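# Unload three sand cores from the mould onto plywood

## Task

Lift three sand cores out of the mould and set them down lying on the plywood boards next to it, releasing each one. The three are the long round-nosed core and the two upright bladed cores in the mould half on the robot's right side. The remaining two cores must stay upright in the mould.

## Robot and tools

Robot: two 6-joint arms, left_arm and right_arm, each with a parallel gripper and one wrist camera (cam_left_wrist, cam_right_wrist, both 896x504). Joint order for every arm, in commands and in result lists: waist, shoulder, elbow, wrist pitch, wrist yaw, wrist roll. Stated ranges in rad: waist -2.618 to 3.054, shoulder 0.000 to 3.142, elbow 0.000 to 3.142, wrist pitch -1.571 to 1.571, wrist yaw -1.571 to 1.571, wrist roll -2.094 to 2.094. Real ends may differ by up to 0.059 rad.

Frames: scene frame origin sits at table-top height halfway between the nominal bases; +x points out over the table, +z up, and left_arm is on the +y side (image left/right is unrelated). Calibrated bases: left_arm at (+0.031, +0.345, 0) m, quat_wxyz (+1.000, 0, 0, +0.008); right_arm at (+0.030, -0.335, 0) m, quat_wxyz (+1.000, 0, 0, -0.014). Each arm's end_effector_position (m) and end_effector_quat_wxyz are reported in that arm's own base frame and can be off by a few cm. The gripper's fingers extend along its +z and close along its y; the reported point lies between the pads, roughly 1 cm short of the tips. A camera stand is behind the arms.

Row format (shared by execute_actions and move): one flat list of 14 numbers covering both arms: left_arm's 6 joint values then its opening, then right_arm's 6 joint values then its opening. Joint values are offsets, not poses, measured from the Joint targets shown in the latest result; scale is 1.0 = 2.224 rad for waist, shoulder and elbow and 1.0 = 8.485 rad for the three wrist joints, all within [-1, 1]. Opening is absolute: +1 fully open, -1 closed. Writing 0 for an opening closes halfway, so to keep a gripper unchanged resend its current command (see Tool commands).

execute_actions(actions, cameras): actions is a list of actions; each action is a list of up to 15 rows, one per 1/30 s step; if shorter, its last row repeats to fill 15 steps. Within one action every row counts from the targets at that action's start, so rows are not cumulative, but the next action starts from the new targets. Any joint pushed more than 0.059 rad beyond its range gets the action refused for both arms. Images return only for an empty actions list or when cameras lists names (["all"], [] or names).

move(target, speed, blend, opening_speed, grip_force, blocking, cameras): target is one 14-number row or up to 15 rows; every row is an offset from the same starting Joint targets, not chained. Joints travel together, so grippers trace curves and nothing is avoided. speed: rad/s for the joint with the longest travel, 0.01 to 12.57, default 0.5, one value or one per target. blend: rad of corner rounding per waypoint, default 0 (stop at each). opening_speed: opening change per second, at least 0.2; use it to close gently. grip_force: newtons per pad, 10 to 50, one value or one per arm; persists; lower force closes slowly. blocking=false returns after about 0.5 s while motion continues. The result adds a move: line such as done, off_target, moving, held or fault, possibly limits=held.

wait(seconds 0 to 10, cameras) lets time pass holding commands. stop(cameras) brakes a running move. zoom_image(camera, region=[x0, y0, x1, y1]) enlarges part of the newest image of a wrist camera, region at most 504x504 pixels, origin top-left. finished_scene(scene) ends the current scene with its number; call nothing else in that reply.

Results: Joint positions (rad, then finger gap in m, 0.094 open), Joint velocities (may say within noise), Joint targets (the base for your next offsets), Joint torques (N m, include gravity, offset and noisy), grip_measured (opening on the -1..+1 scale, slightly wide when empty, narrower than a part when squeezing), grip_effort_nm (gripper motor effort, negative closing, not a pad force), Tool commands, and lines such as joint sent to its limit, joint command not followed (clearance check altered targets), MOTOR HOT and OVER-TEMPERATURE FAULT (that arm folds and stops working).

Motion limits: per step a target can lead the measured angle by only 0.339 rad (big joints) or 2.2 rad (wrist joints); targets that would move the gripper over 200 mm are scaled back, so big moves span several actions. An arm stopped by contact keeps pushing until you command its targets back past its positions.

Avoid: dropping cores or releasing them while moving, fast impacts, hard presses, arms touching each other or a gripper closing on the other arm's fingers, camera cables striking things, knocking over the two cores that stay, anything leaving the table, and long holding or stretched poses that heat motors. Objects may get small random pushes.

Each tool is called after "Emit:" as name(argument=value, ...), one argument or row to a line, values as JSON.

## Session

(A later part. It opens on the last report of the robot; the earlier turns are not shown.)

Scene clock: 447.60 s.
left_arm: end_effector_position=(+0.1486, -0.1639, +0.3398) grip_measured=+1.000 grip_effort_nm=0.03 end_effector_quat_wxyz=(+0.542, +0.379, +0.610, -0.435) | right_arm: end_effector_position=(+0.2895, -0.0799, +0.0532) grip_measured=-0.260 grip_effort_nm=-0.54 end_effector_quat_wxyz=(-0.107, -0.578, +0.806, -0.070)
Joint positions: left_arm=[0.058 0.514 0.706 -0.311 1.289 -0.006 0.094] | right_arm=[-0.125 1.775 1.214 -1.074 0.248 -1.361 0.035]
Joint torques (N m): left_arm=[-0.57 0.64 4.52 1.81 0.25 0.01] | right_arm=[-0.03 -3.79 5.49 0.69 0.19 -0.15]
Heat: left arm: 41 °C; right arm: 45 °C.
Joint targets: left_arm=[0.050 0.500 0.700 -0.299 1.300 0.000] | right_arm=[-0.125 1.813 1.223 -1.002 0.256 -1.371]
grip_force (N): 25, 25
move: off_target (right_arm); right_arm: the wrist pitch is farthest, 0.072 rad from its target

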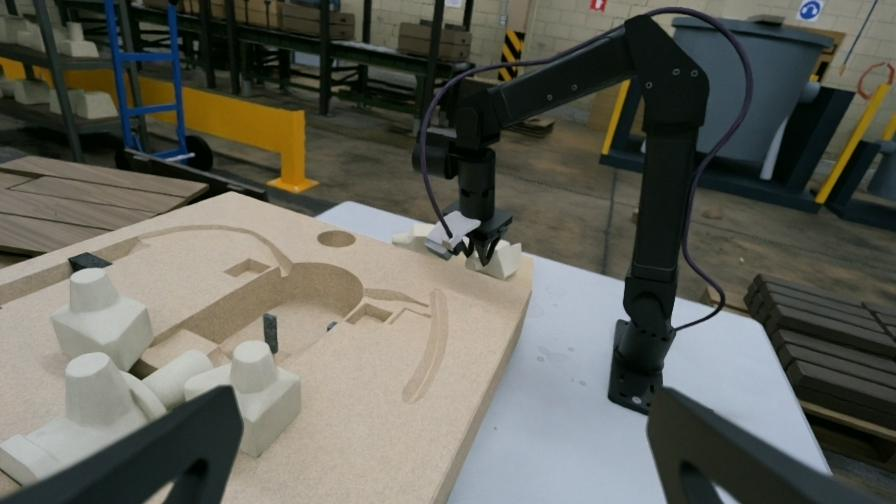

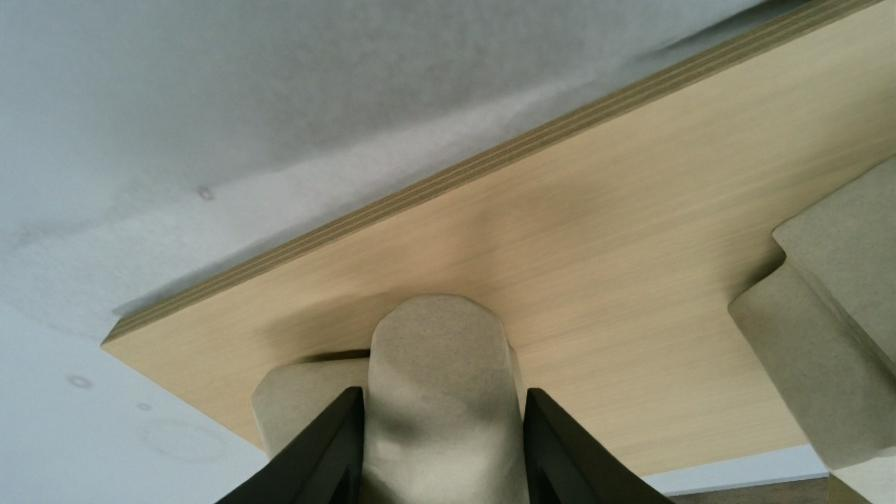

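Emit:
move(
  target=[0,0,0,0,0,0,1,0,-0.012,0,-0.004,0,0,0.3],
  opening_speed=0.4,
  cameras=["all"],
)

Emit:
zoom_image(
  camera="cam_left_wrist",
  region=[400, 180, 560, 300],
)

Scene clock: 453.57 s.
left_arm: end_effector_position=(+0.1486, -0.1639, +0.3398) grip_measured=+1.000 grip_effort_nm=0.03 end_effector_quat_wxyz=(+0.542, +0.379, +0.610, -0.435) | right_arm: end_effector_position=(+0.2954, -0.0813, +0.0525) grip_measured=+0.297 grip_effort_nm=0.18 end_effector_quat_wxyz=(-0.100, -0.577, +0.807, -0.079)
Joint positions: left_arm=[0.058 0.514 0.706 -0.311 1.289 -0.006 0.094] | right_arm=[-0.125 1.777 1.214 -1.048 0.252 -1.361 0.061]
Joint torques (N m): left_arm=[-0.58 0.64 4.55 1.83 0.25 0] | right_arm=[-0.05 -6.08 5.53 0.16 0.15 -0.15]
Heat: left arm: 41 °C; right arm: 43 °C.
Joint targets: left_arm=[0.050 0.500 0.700 -0.299 1.300 0.000] | right_arm=[-0.125 1.787 1.223 -1.036 0.257 -1.371]
grip_force (N): 25, 25
move: done

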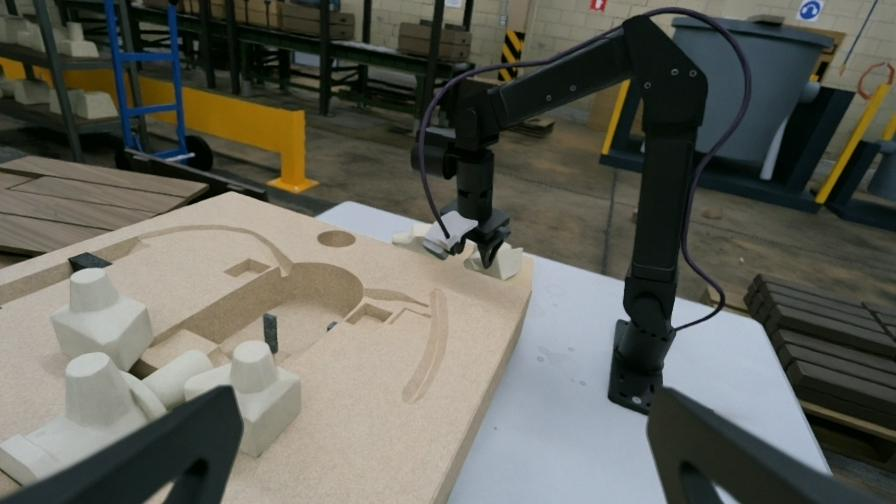

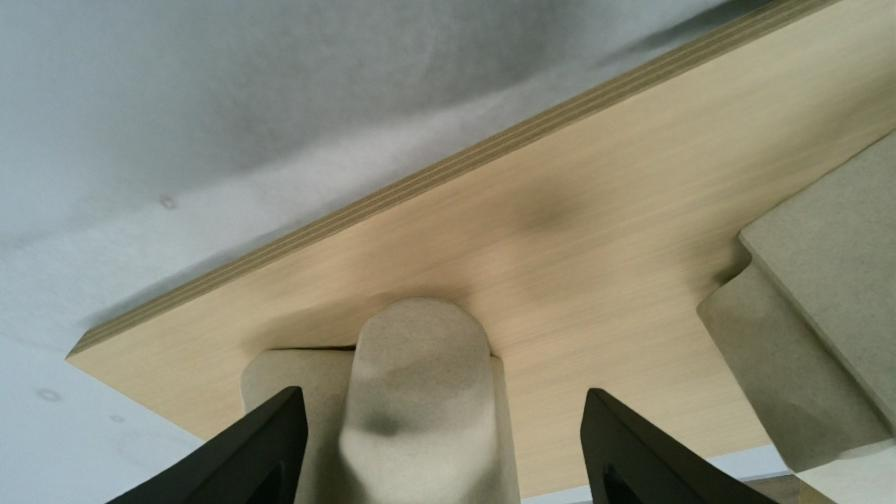

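Scaled by 3.150.

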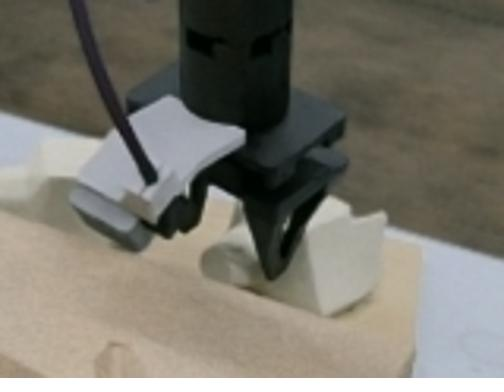

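Emit:
move(
  target=[
    [0,0,0,0,0,0,1,0,-0.034,0.1005,-0.0342,0,0,0.35],
    [0,0,0,0,0,0,1,-0.079,-0.174,0.349,-0.0193,-0.0303,0.1616,0.35],
  ],
  speed=[0.3,0.8],
  blend=[0.1,0],
  cameras=["all"],
)

Scene clock: 462.93 s.
left_arm: end_effector_position=(+0.1486, -0.1639, +0.3398) grip_measured=+1.000 grip_effort_nm=0.03 end_effector_quat_wxyz=(+0.542, +0.379, +0.610, -0.435) | right_arm: end_effector_position=(+0.3358, -0.1018, +0.4127) grip_measured=+0.347 grip_effort_nm=0.17 end_effector_quat_wxyz=(+0.443, +0.129, +0.885, -0.070)
Joint positions: left_arm=[0.058 0.514 0.706 -0.311 1.289 -0.006 0.094] | right_arm=[-0.294 1.407 1.982 -1.216 0.006 -0.008 0.063]
Joint torques (N m): left_arm=[-0.68 0.61 4.49 1.86 0.26 0] | right_arm=[-0.58 -4.05 5.97 1.49 -0.06 0.05]
Heat: left arm: 41 °C; right arm: 41 °C.
Joint targets: left_arm=[0.050 0.500 0.700 -0.299 1.300 0.000] | right_arm=[-0.300 1.399 1.999 -1.200 -0.001 0.000]
grip_force (N): 25, 25
move: done

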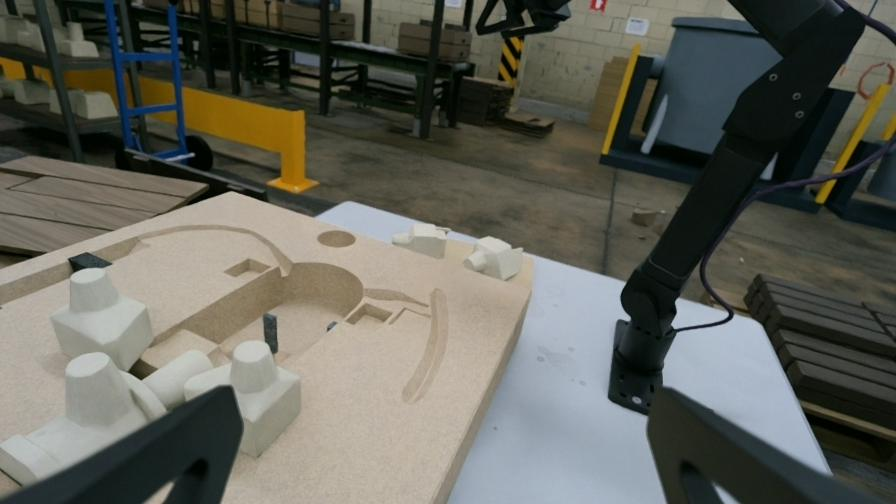

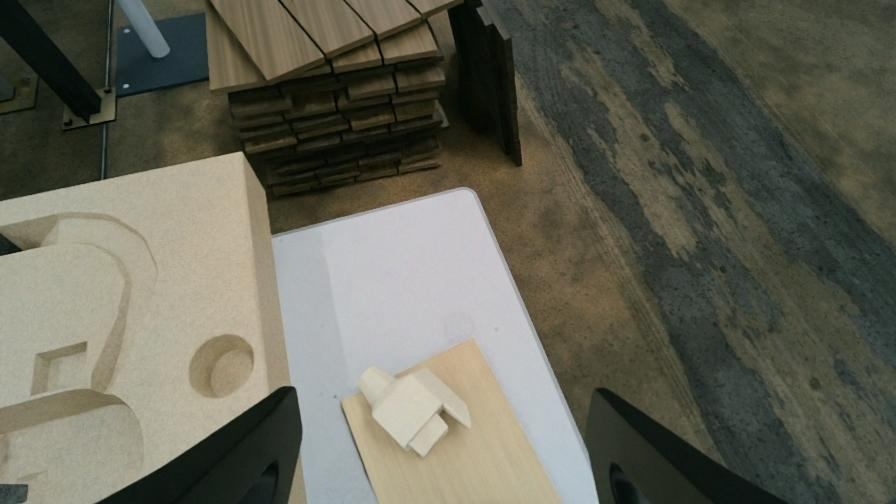

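Emit:
move(
  target=[-0.1828,0.8176,0.8626,-0.1406,-0.0943,0.1087,0.3,0,0,0,0,0,0,0.35],
  speed=0.9,
  cameras=["all"],
)

Scene clock: 473.70 s.
left_arm: end_effector_position=(+0.4397, -0.2520, +0.2283) grip_measured=+0.302 grip_effort_nm=-0.08 end_effector_quat_wxyz=(+0.241, +0.600, +0.741, -0.179) | right_arm: end_effector_position=(+0.3358, -0.1017, +0.4127) grip_measured=+0.347 grip_effort_nm=0.17 end_effector_quat_wxyz=(+0.443, +0.129, +0.885, -0.070)
Joint positions: left_arm=[-0.354 2.308 2.597 -1.482 0.492 0.912 0.061] | right_arm=[-0.294 1.407 1.982 -1.216 0.005 -0.008 0.063]
Joint torques (N m): left_arm=[-0.12 -10 6.32 1.05 0.43 0.05] | right_arm=[-0.54 -4.05 5.97 1.49 -0.06 0.05]
Heat: left arm: 40 °C; right arm: 39 °C.
Joint targets: left_arm=[-0.356 2.319 2.619 -1.491 0.500 0.923] | right_arm=[-0.300 1.399 1.999 -1.200 0.000 0.000]
grip_force (N): 25, 25
move: done

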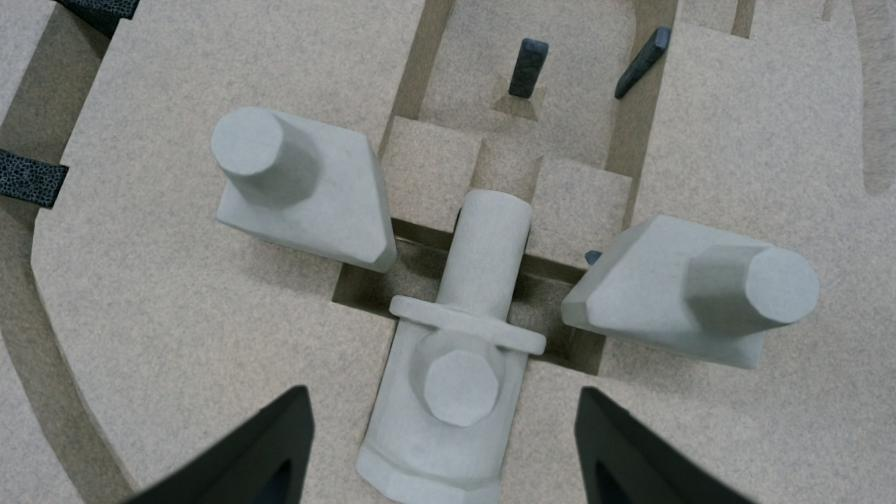

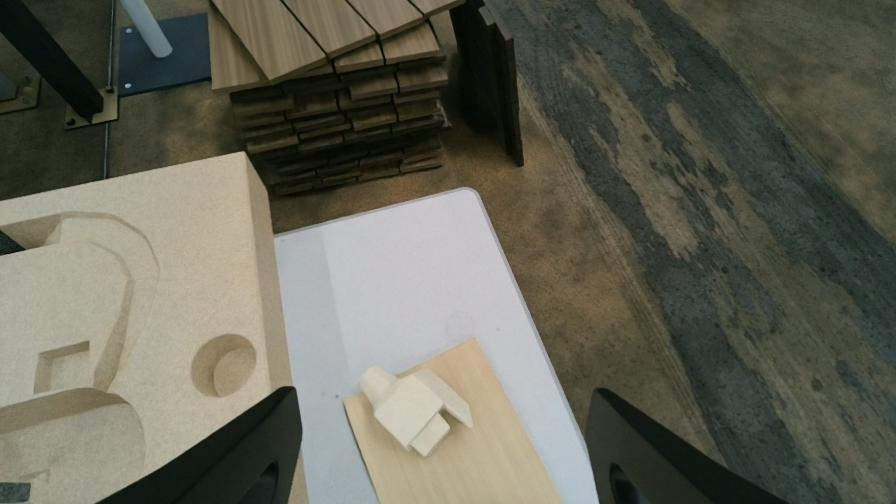

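Emit:
move(
  target=[0.0208,-0.0563,-0.145,0.0231,0.0177,0.0244,0.3,0,0,0,0,0,0,0.35],
  speed=0.4,
  cameras=["all"],
)

Scene clock: 487.30 s.
left_arm: end_effector_position=(+0.4382, -0.2519, +0.1948) grip_measured=+0.302 grip_effort_nm=-0.08 end_effector_quat_wxyz=(+0.260, +0.654, +0.676, -0.217) | right_arm: end_effector_position=(+0.3358, -0.1017, +0.4127) grip_measured=+0.347 grip_effort_nm=0.17 end_effector_quat_wxyz=(+0.443, +0.129, +0.885, -0.070)
Joint positions: left_arm=[-0.315 2.243 2.305 -1.306 0.62 1.118 0.061] | right_arm=[-0.294 1.407 1.982 -1.216 0.005 -0.008 0.063]
Joint torques (N m): left_arm=[0.35 -14.54 4.08 1.16 0.74 0.02] | right_arm=[-0.55 -4.04 5.98 1.5 -0.07 0.05]
Heat: left arm: 38 °C; right arm: 41 °C.
Joint targets: left_arm=[-0.310 2.194 2.296 -1.296 0.650 1.129] | right_arm=[-0.300 1.399 1.999 -1.200 0.000 0.000]
grip_force (N): 25, 25
move: off_target (left_arm); left_arm: the shoulder is farthest, 0.049 rad from its target

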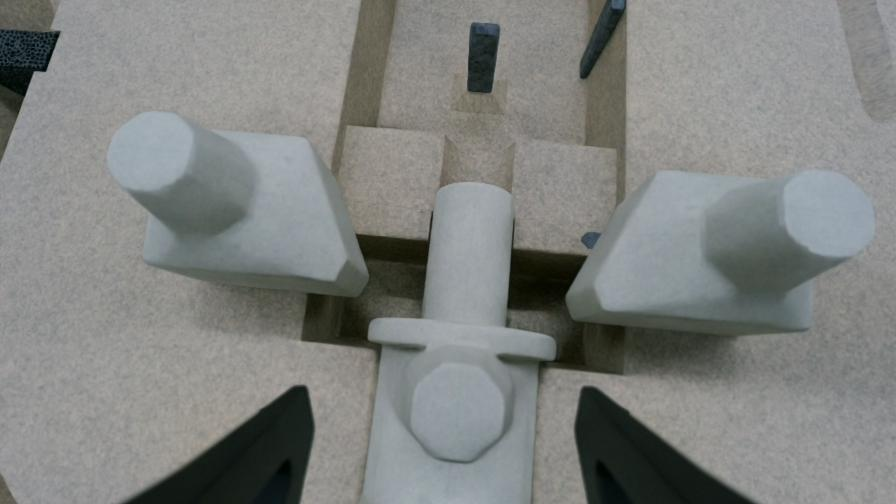

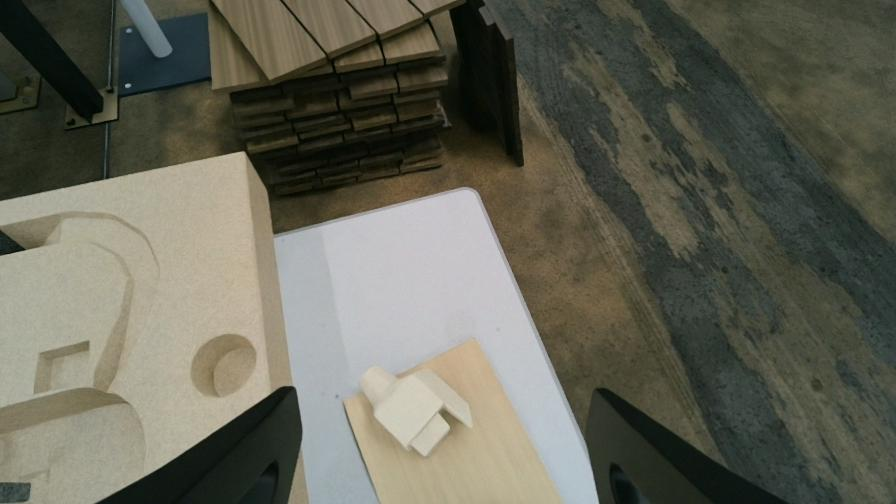

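Emit:
move(
  target=[0,-0.0391,-0.1367,0.028,0,0,0.3,0,0,0,0,0,0,0.35],
  speed=0.3,
  cameras=["all"],
)

Scene clock: 493.23 s.
left_arm: end_effector_position=(+0.4341, -0.2508, +0.1544) grip_measured=+0.302 grip_effort_nm=-0.08 end_effector_quat_wxyz=(+0.267, +0.655, +0.673, -0.214) | right_arm: end_effector_position=(+0.3358, -0.1017, +0.4127) grip_measured=+0.347 grip_effort_nm=0.17 end_effector_quat_wxyz=(+0.443, +0.129, +0.885, -0.070)
Joint positions: left_arm=[-0.315 2.159 2 -1.07 0.622 1.118 0.061] | right_arm=[-0.294 1.407 1.982 -1.216 0.005 -0.008 0.063]
Joint torques (N m): left_arm=[0.46 -14.5 4.3 1.19 0.73 0.07] | right_arm=[-0.57 -4.04 5.97 1.49 -0.07 0.05]
Heat: left arm: 37 °C; right arm: 41 °C.
Joint targets: left_arm=[-0.310 2.106 1.992 -1.058 0.650 1.130] | right_arm=[-0.300 1.399 1.999 -1.200 0.000 0.000]
grip_force (N): 25, 25
move: off_target (left_arm); left_arm: the shoulder is farthest, 0.052 rad from its target

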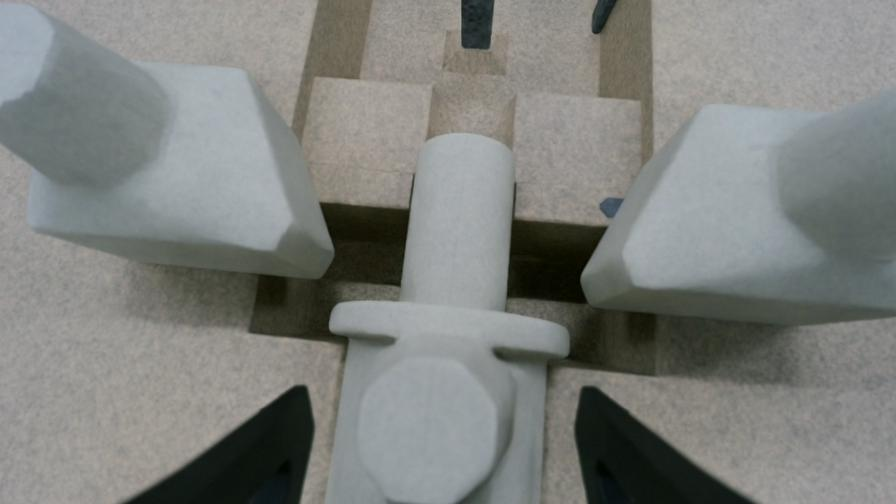

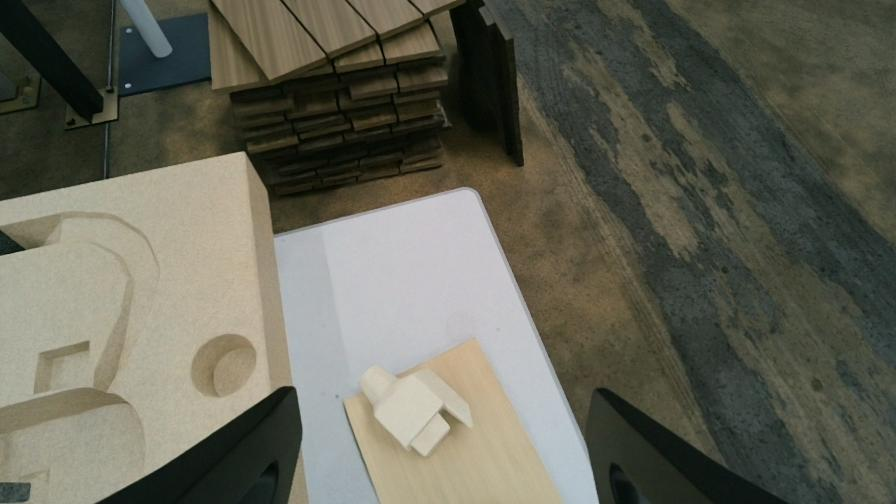

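Emit:
move(
  target=[0,0,0,0,0,0,-0.5,0,0,0,0,0,0,0.35],
  opening_speed=0.5,
  grip_force=[35,25],
  cameras=["all"],
)

Scene clock: 498.33 s.
left_arm: end_effector_position=(+0.4363, -0.2509, +0.1548) grip_measured=-0.277 grip_effort_nm=-0.72 end_effector_quat_wxyz=(+0.271, +0.656, +0.672, -0.210) | right_arm: end_effector_position=(+0.3358, -0.1017, +0.4127) grip_measured=+0.347 grip_effort_nm=0.17 end_effector_quat_wxyz=(+0.443, +0.129, +0.885, -0.070)
Joint positions: left_arm=[-0.315 2.159 2 -1.06 0.618 1.118 0.034] | right_arm=[-0.294 1.407 1.982 -1.216 0.005 -0.008 0.063]
Joint torques (N m): left_arm=[0.36 -14.46 4.44 1.09 0.74 0.07] | right_arm=[-0.57 -4.04 6 1.5 -0.07 0.05]
Heat: left arm: 37 °C; right arm: 42 °C.
Joint targets: left_arm=[-0.310 2.106 1.992 -1.058 0.650 1.129] | right_arm=[-0.300 1.399 1.999 -1.200 0.000 0.000]
grip_force (N): 35, 25
move: off_target (left_arm); left_arm: the shoulder is farthest, 0.053 rad from its target

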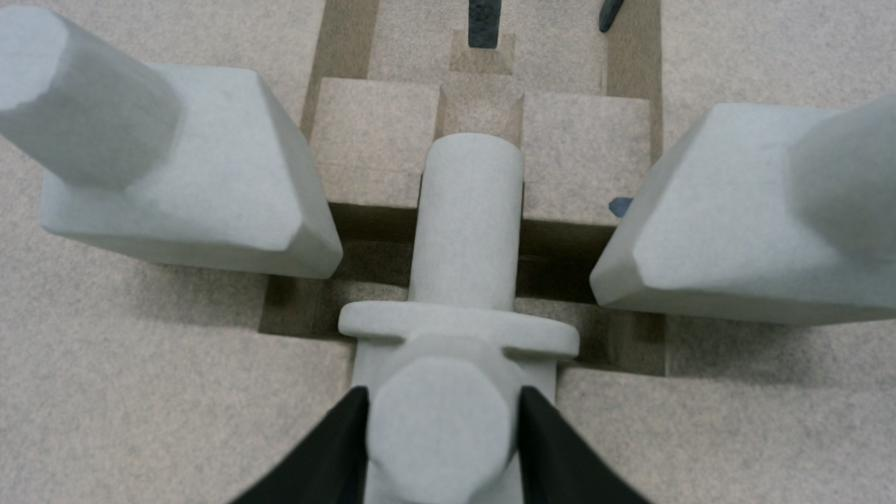

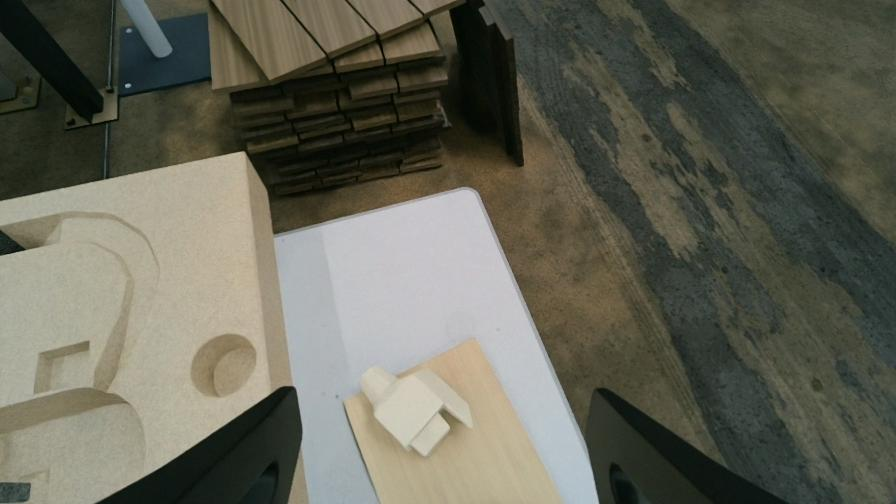

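Emit:
move(
  target=[
    [0,0.0492,0.2073,-0.0414,0,0,-0.5,0,0,0,0,0,0,0.35],
    [0.3642,-0.2208,-0.2122,-0.0047,0,0,-0.5,0,0,0,0,0,0,0.35],
    [0.4883,-0.3467,-0.4906,0.0354,0,0,-0.5,0,0,0,0,0,0,0.35],
  ],
  speed=[0.3,0.6,0.5],
  blend=[0.08,0.1,0],
  cameras=["all"],
)

Scene clock: 513.33 s.
left_arm: end_effector_position=(+0.2727, +0.1199, +0.1136) grip_measured=-0.278 grip_effort_nm=-0.72 end_effector_quat_wxyz=(+0.327, +0.217, +0.918, -0.052) | right_arm: end_effector_position=(+0.3358, -0.1017, +0.4127) grip_measured=+0.347 grip_effort_nm=0.17 end_effector_quat_wxyz=(+0.443, +0.129, +0.885, -0.070)
Joint positions: left_arm=[0.764 1.367 0.903 -0.793 0.609 1.13 0.034] | right_arm=[-0.294 1.407 1.982 -1.216 0.005 -0.008 0.063]
Joint torques (N m): left_arm=[0.85 -6.37 4.64 1.41 0.88 -0.06] | right_arm=[-0.55 -4.07 5.96 1.49 -0.07 0.06]
Heat: left arm: 36 °C; right arm: 42 °C.
Joint targets: left_arm=[0.776 1.335 0.901 -0.758 0.650 1.130] | right_arm=[-0.300 1.399 1.999 -1.200 0.000 0.000]
grip_force (N): 35, 25
move: off_target (left_arm); left_arm: the wrist yaw is farthest, 0.041 rad from its target

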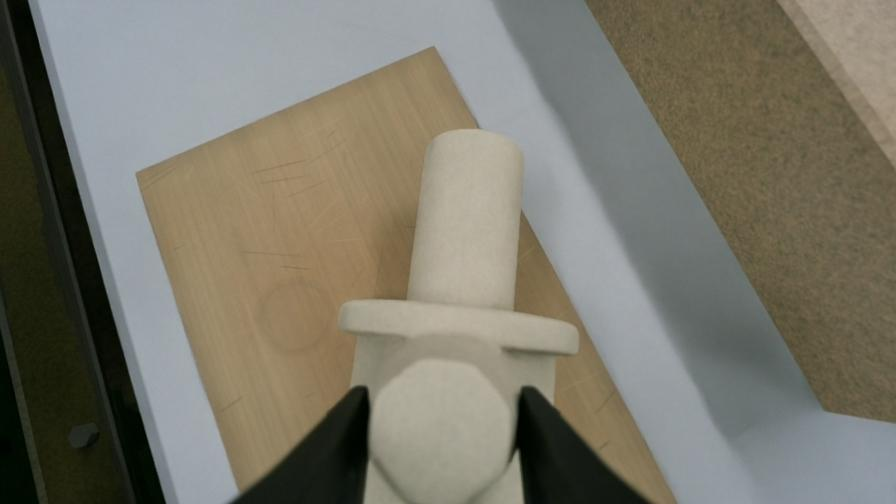

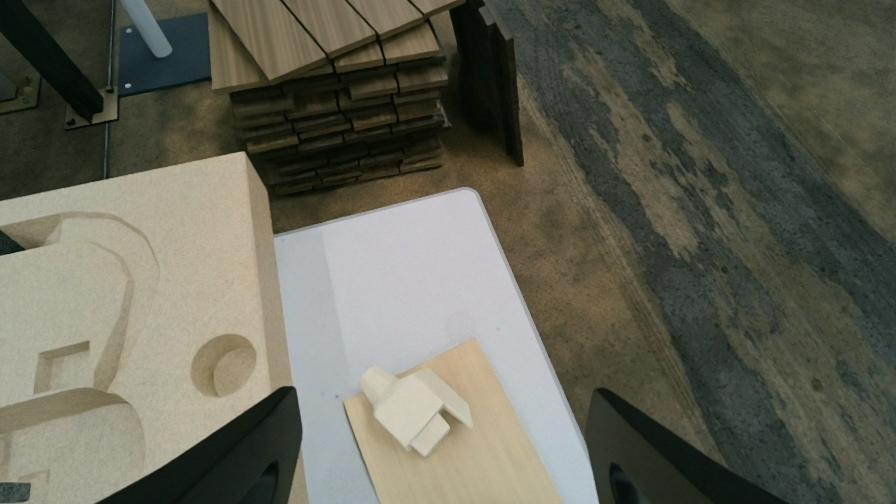

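Emit:
move(
  target=[
    [0.0315,0,0,0,0,0,-0.5,0,0,0,0,0,0,0.35],
    [0.0315,0.0155,-0.0365,0.0136,0,0,-0.5,0,0,0,0,0,0,0.35],
  ],
  speed=[0.3,0.15],
  blend=[0.02,0],
  cameras=["all"],
)

Scene clock: 519.07 s.
left_arm: end_effector_position=(+0.2720, +0.1338, +0.1134) grip_measured=-0.278 grip_effort_nm=-0.72 end_effector_quat_wxyz=(+0.371, +0.189, +0.908, -0.045) | right_arm: end_effector_position=(+0.3358, -0.1017, +0.4127) grip_measured=+0.347 grip_effort_nm=0.17 end_effector_quat_wxyz=(+0.443, +0.129, +0.885, -0.070)
Joint positions: left_arm=[0.843 1.357 0.846 -0.698 0.693 1.122 0.034] | right_arm=[-0.294 1.407 1.982 -1.216 0.005 -0.008 0.063]
Joint torques (N m): left_arm=[0.21 -3.07 2.8 1.66 -0.04 0.02] | right_arm=[-0.51 -4.05 5.97 1.5 -0.06 0.05]
Heat: left arm: 35 °C; right arm: 42 °C.
Joint targets: left_arm=[0.846 1.370 0.820 -0.642 0.650 1.129] | right_arm=[-0.300 1.399 1.999 -1.200 0.000 0.000]
grip_force (N): 35, 25
move: off_target (left_arm); left_arm: the wrist pitch is farthest, 0.056 rad from its target

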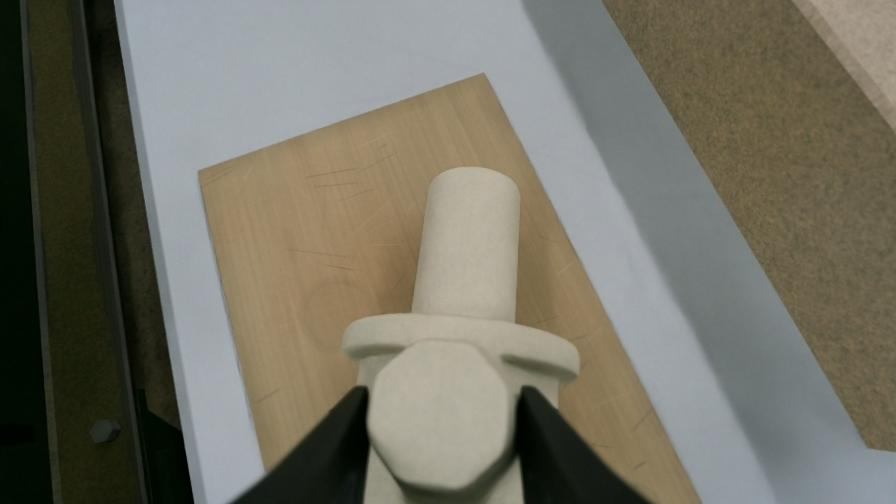

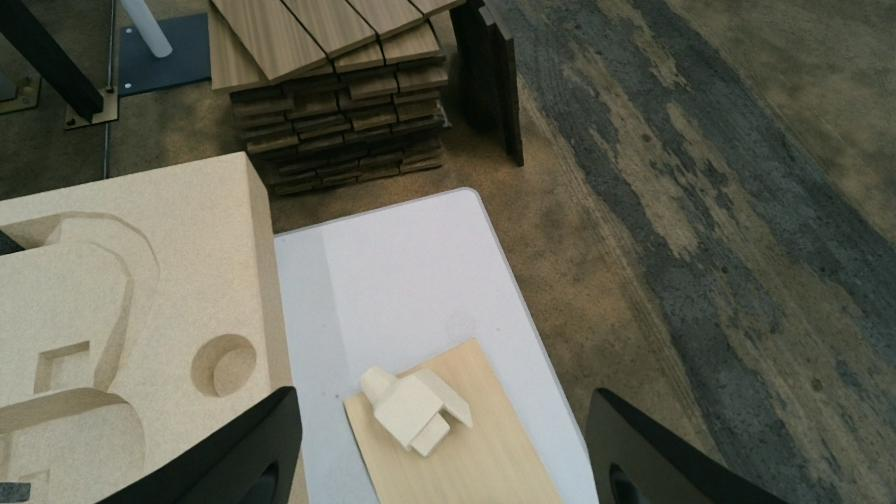

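Emit:
move(
  target=[0,0,0,0,0,0,-0.5,0.1124,-0.4047,-0.5845,0.1061,-0.1532,0,0.35],
  speed=0.9,
  cameras=["all"],
)

Emit:
zoom_image(
  camera="cam_right_wrist",
  region=[300, 130, 560, 330],
)

Scene clock: 525.07 s.
left_arm: end_effector_position=(+0.2720, +0.1338, +0.1135) grip_measured=-0.278 grip_effort_nm=-0.72 end_effector_quat_wxyz=(+0.372, +0.189, +0.908, -0.045) | right_arm: end_effector_position=(+0.1475, +0.1662, +0.3390) grip_measured=+0.347 grip_effort_nm=0.17 end_effector_quat_wxyz=(+0.541, -0.380, +0.611, +0.436)
Joint positions: left_arm=[0.843 1.357 0.846 -0.698 0.693 1.122 0.034] | right_arm=[-0.057 0.511 0.707 -0.322 -1.29 0.001 0.063]
Joint torques (N m): left_arm=[0.31 -3.07 2.77 1.69 -0.03 0.04] | right_arm=[0.58 0.62 5 1.36 -0.19 -0.05]
Heat: left arm: 36 °C; right arm: 42 °C.
Joint targets: left_arm=[0.846 1.370 0.820 -0.642 0.650 1.130] | right_arm=[-0.050 0.499 0.699 -0.300 -1.301 0.000]
grip_force (N): 35, 25
move: off_target (left_arm); left_arm: the wrist pitch is farthest, 0.056 rad from its target

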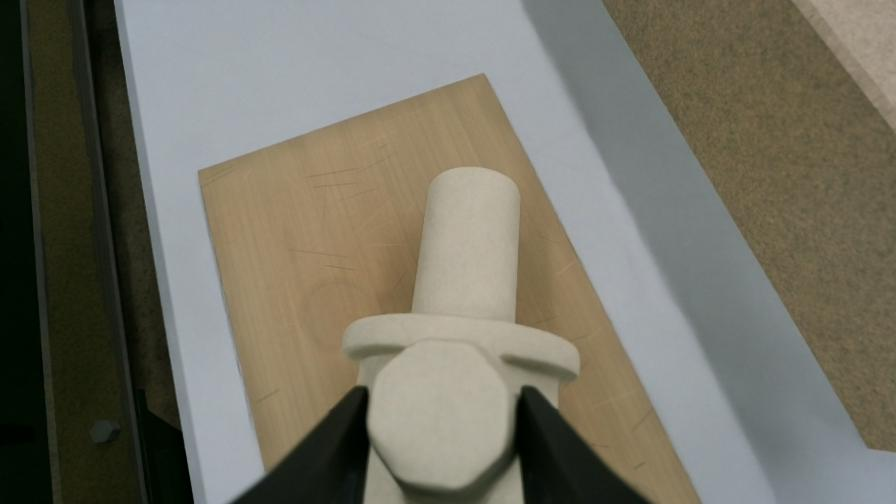

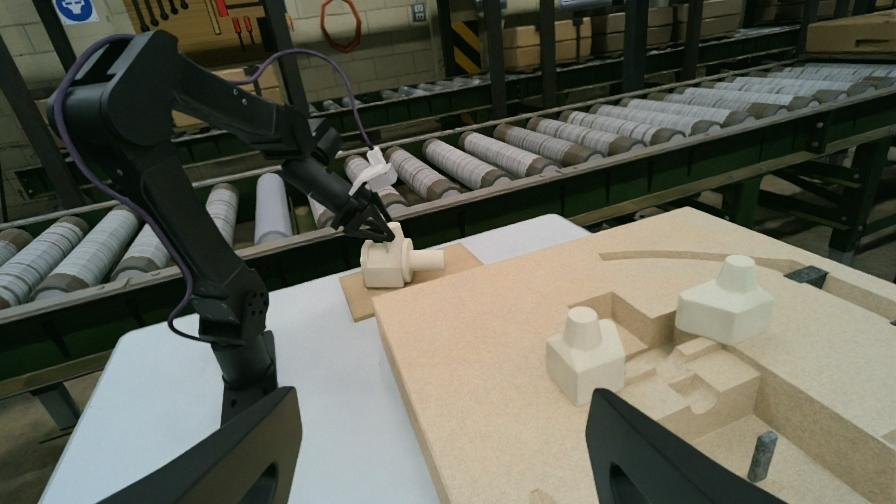

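Scaled by 1.938.

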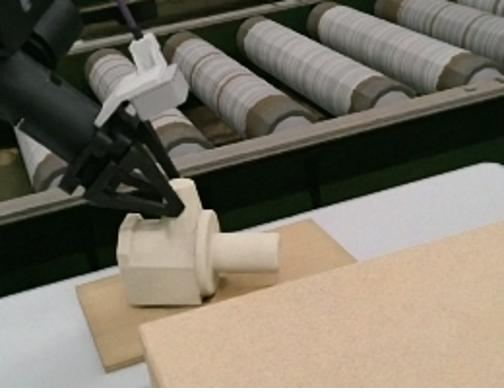

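Emit:
move(
  target=[0,0,0,0,0,0,0.2,0,0,0,0,0,0,0.35],
  opening_speed=0.4,
  cameras=["all"],
)

Emit:
zoom_image(
  camera="cam_right_wrist",
  region=[300, 130, 560, 330],
)

Scene clock: 529.57 s.
left_arm: end_effector_position=(+0.2709, +0.1422, +0.1067) grip_measured=+0.198 grip_effort_nm=0.14 end_effector_quat_wxyz=(+0.360, +0.189, +0.913, -0.022) | right_arm: end_effector_position=(+0.1474, +0.1662, +0.3391) grip_measured=+0.347 grip_effort_nm=0.17 end_effector_quat_wxyz=(+0.541, -0.380, +0.611, +0.436)
Joint positions: left_arm=[0.843 1.357 0.83 -0.658 0.648 1.121 0.056] | right_arm=[-0.057 0.511 0.707 -0.322 -1.29 0.001 0.063]
Joint torques (N m): left_arm=[0.23 -3.11 4.08 1.29 0.45 0.02] | right_arm=[0.59 0.64 5 1.33 -0.18 -0.05]
Heat: left arm: 36 °C; right arm: 42 °C.
Joint targets: left_arm=[0.846 1.370 0.820 -0.642 0.650 1.129] | right_arm=[-0.050 0.499 0.699 -0.300 -1.300 0.000]
grip_force (N): 35, 25
move: done

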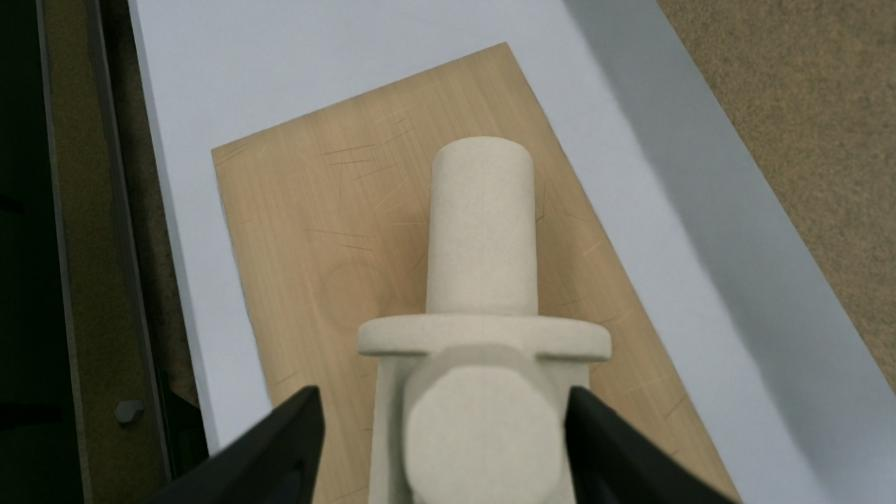

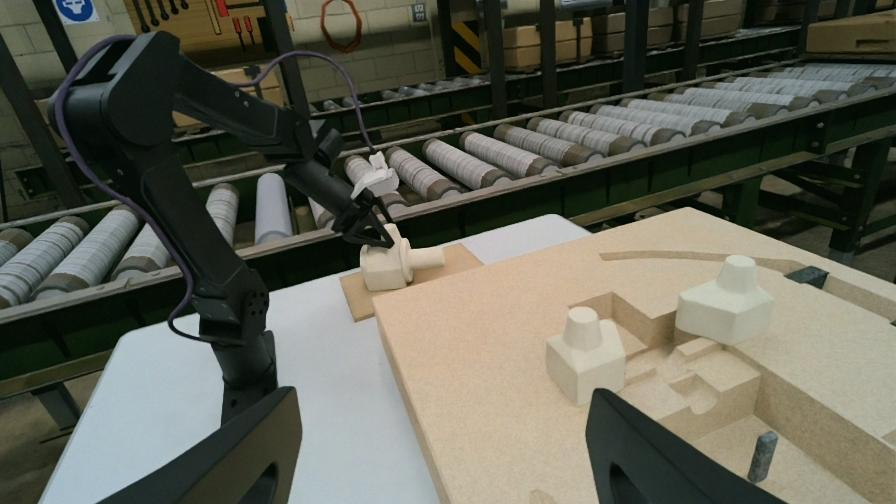

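Scaled by 1.938.

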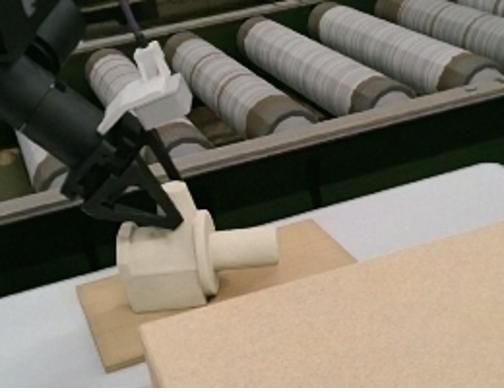

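Emit:
move(
  target=[0,-0.0225,0.1731,-0.0519,0,0,0.4,0,0,0,0,0,0,0.35],
  speed=0.3,
  cameras=["all"],
)

Scene clock: 535.63 s.
left_arm: end_effector_position=(+0.2670, +0.1407, +0.1929) grip_measured=+0.398 grip_effort_nm=0.15 end_effector_quat_wxyz=(+0.344, +0.182, +0.920, -0.038) | right_arm: end_effector_position=(+0.1474, +0.1662, +0.3391) grip_measured=+0.347 grip_effort_nm=0.17 end_effector_quat_wxyz=(+0.541, -0.380, +0.611, +0.436)
Joint positions: left_arm=[0.843 1.341 1.183 -1.074 0.634 1.121 0.066] | right_arm=[-0.057 0.511 0.707 -0.322 -1.29 0.001 0.063]
Joint torques (N m): left_arm=[0.31 -5.49 6.79 0.96 0.58 0.02] | right_arm=[0.61 0.62 5.01 1.33 -0.17 -0.05]
Heat: left arm: 35 °C; right arm: 42 °C.
Joint targets: left_arm=[0.846 1.320 1.205 -1.082 0.650 1.129] | right_arm=[-0.050 0.499 0.699 -0.300 -1.300 0.000]
grip_force (N): 35, 25
move: done

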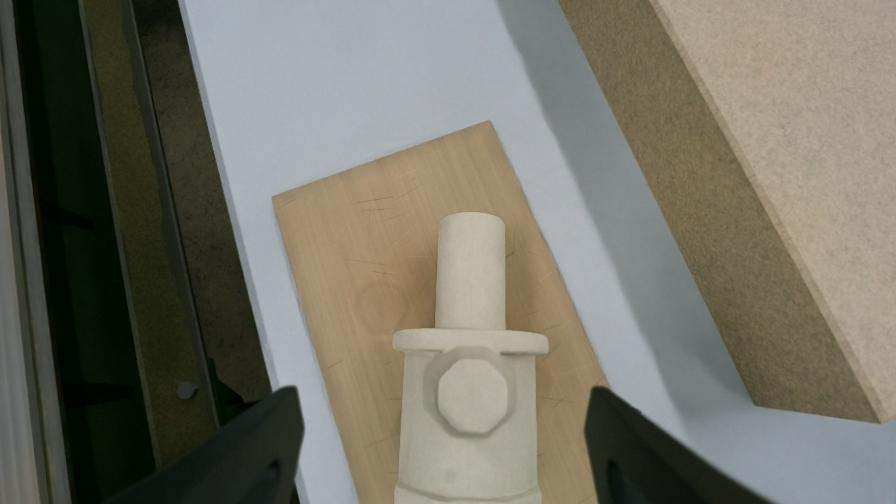

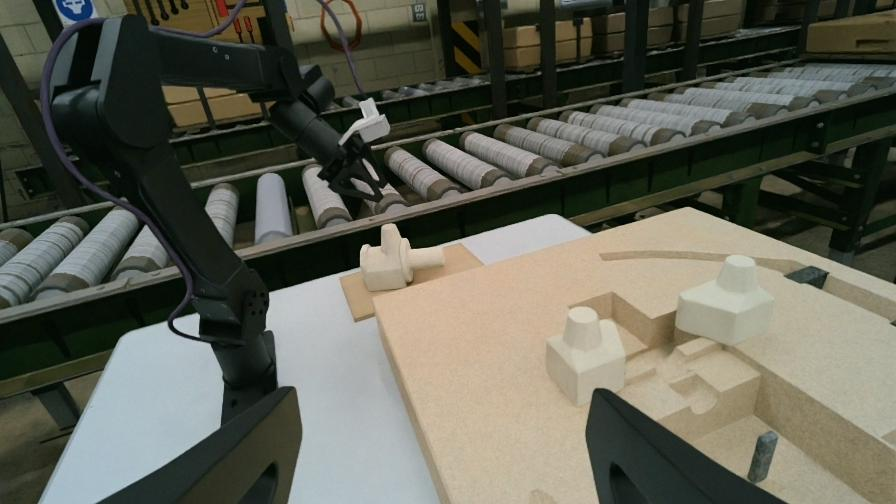

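Emit:
finished_scene(
  scene=1,
)

The scene is finished: the task was done.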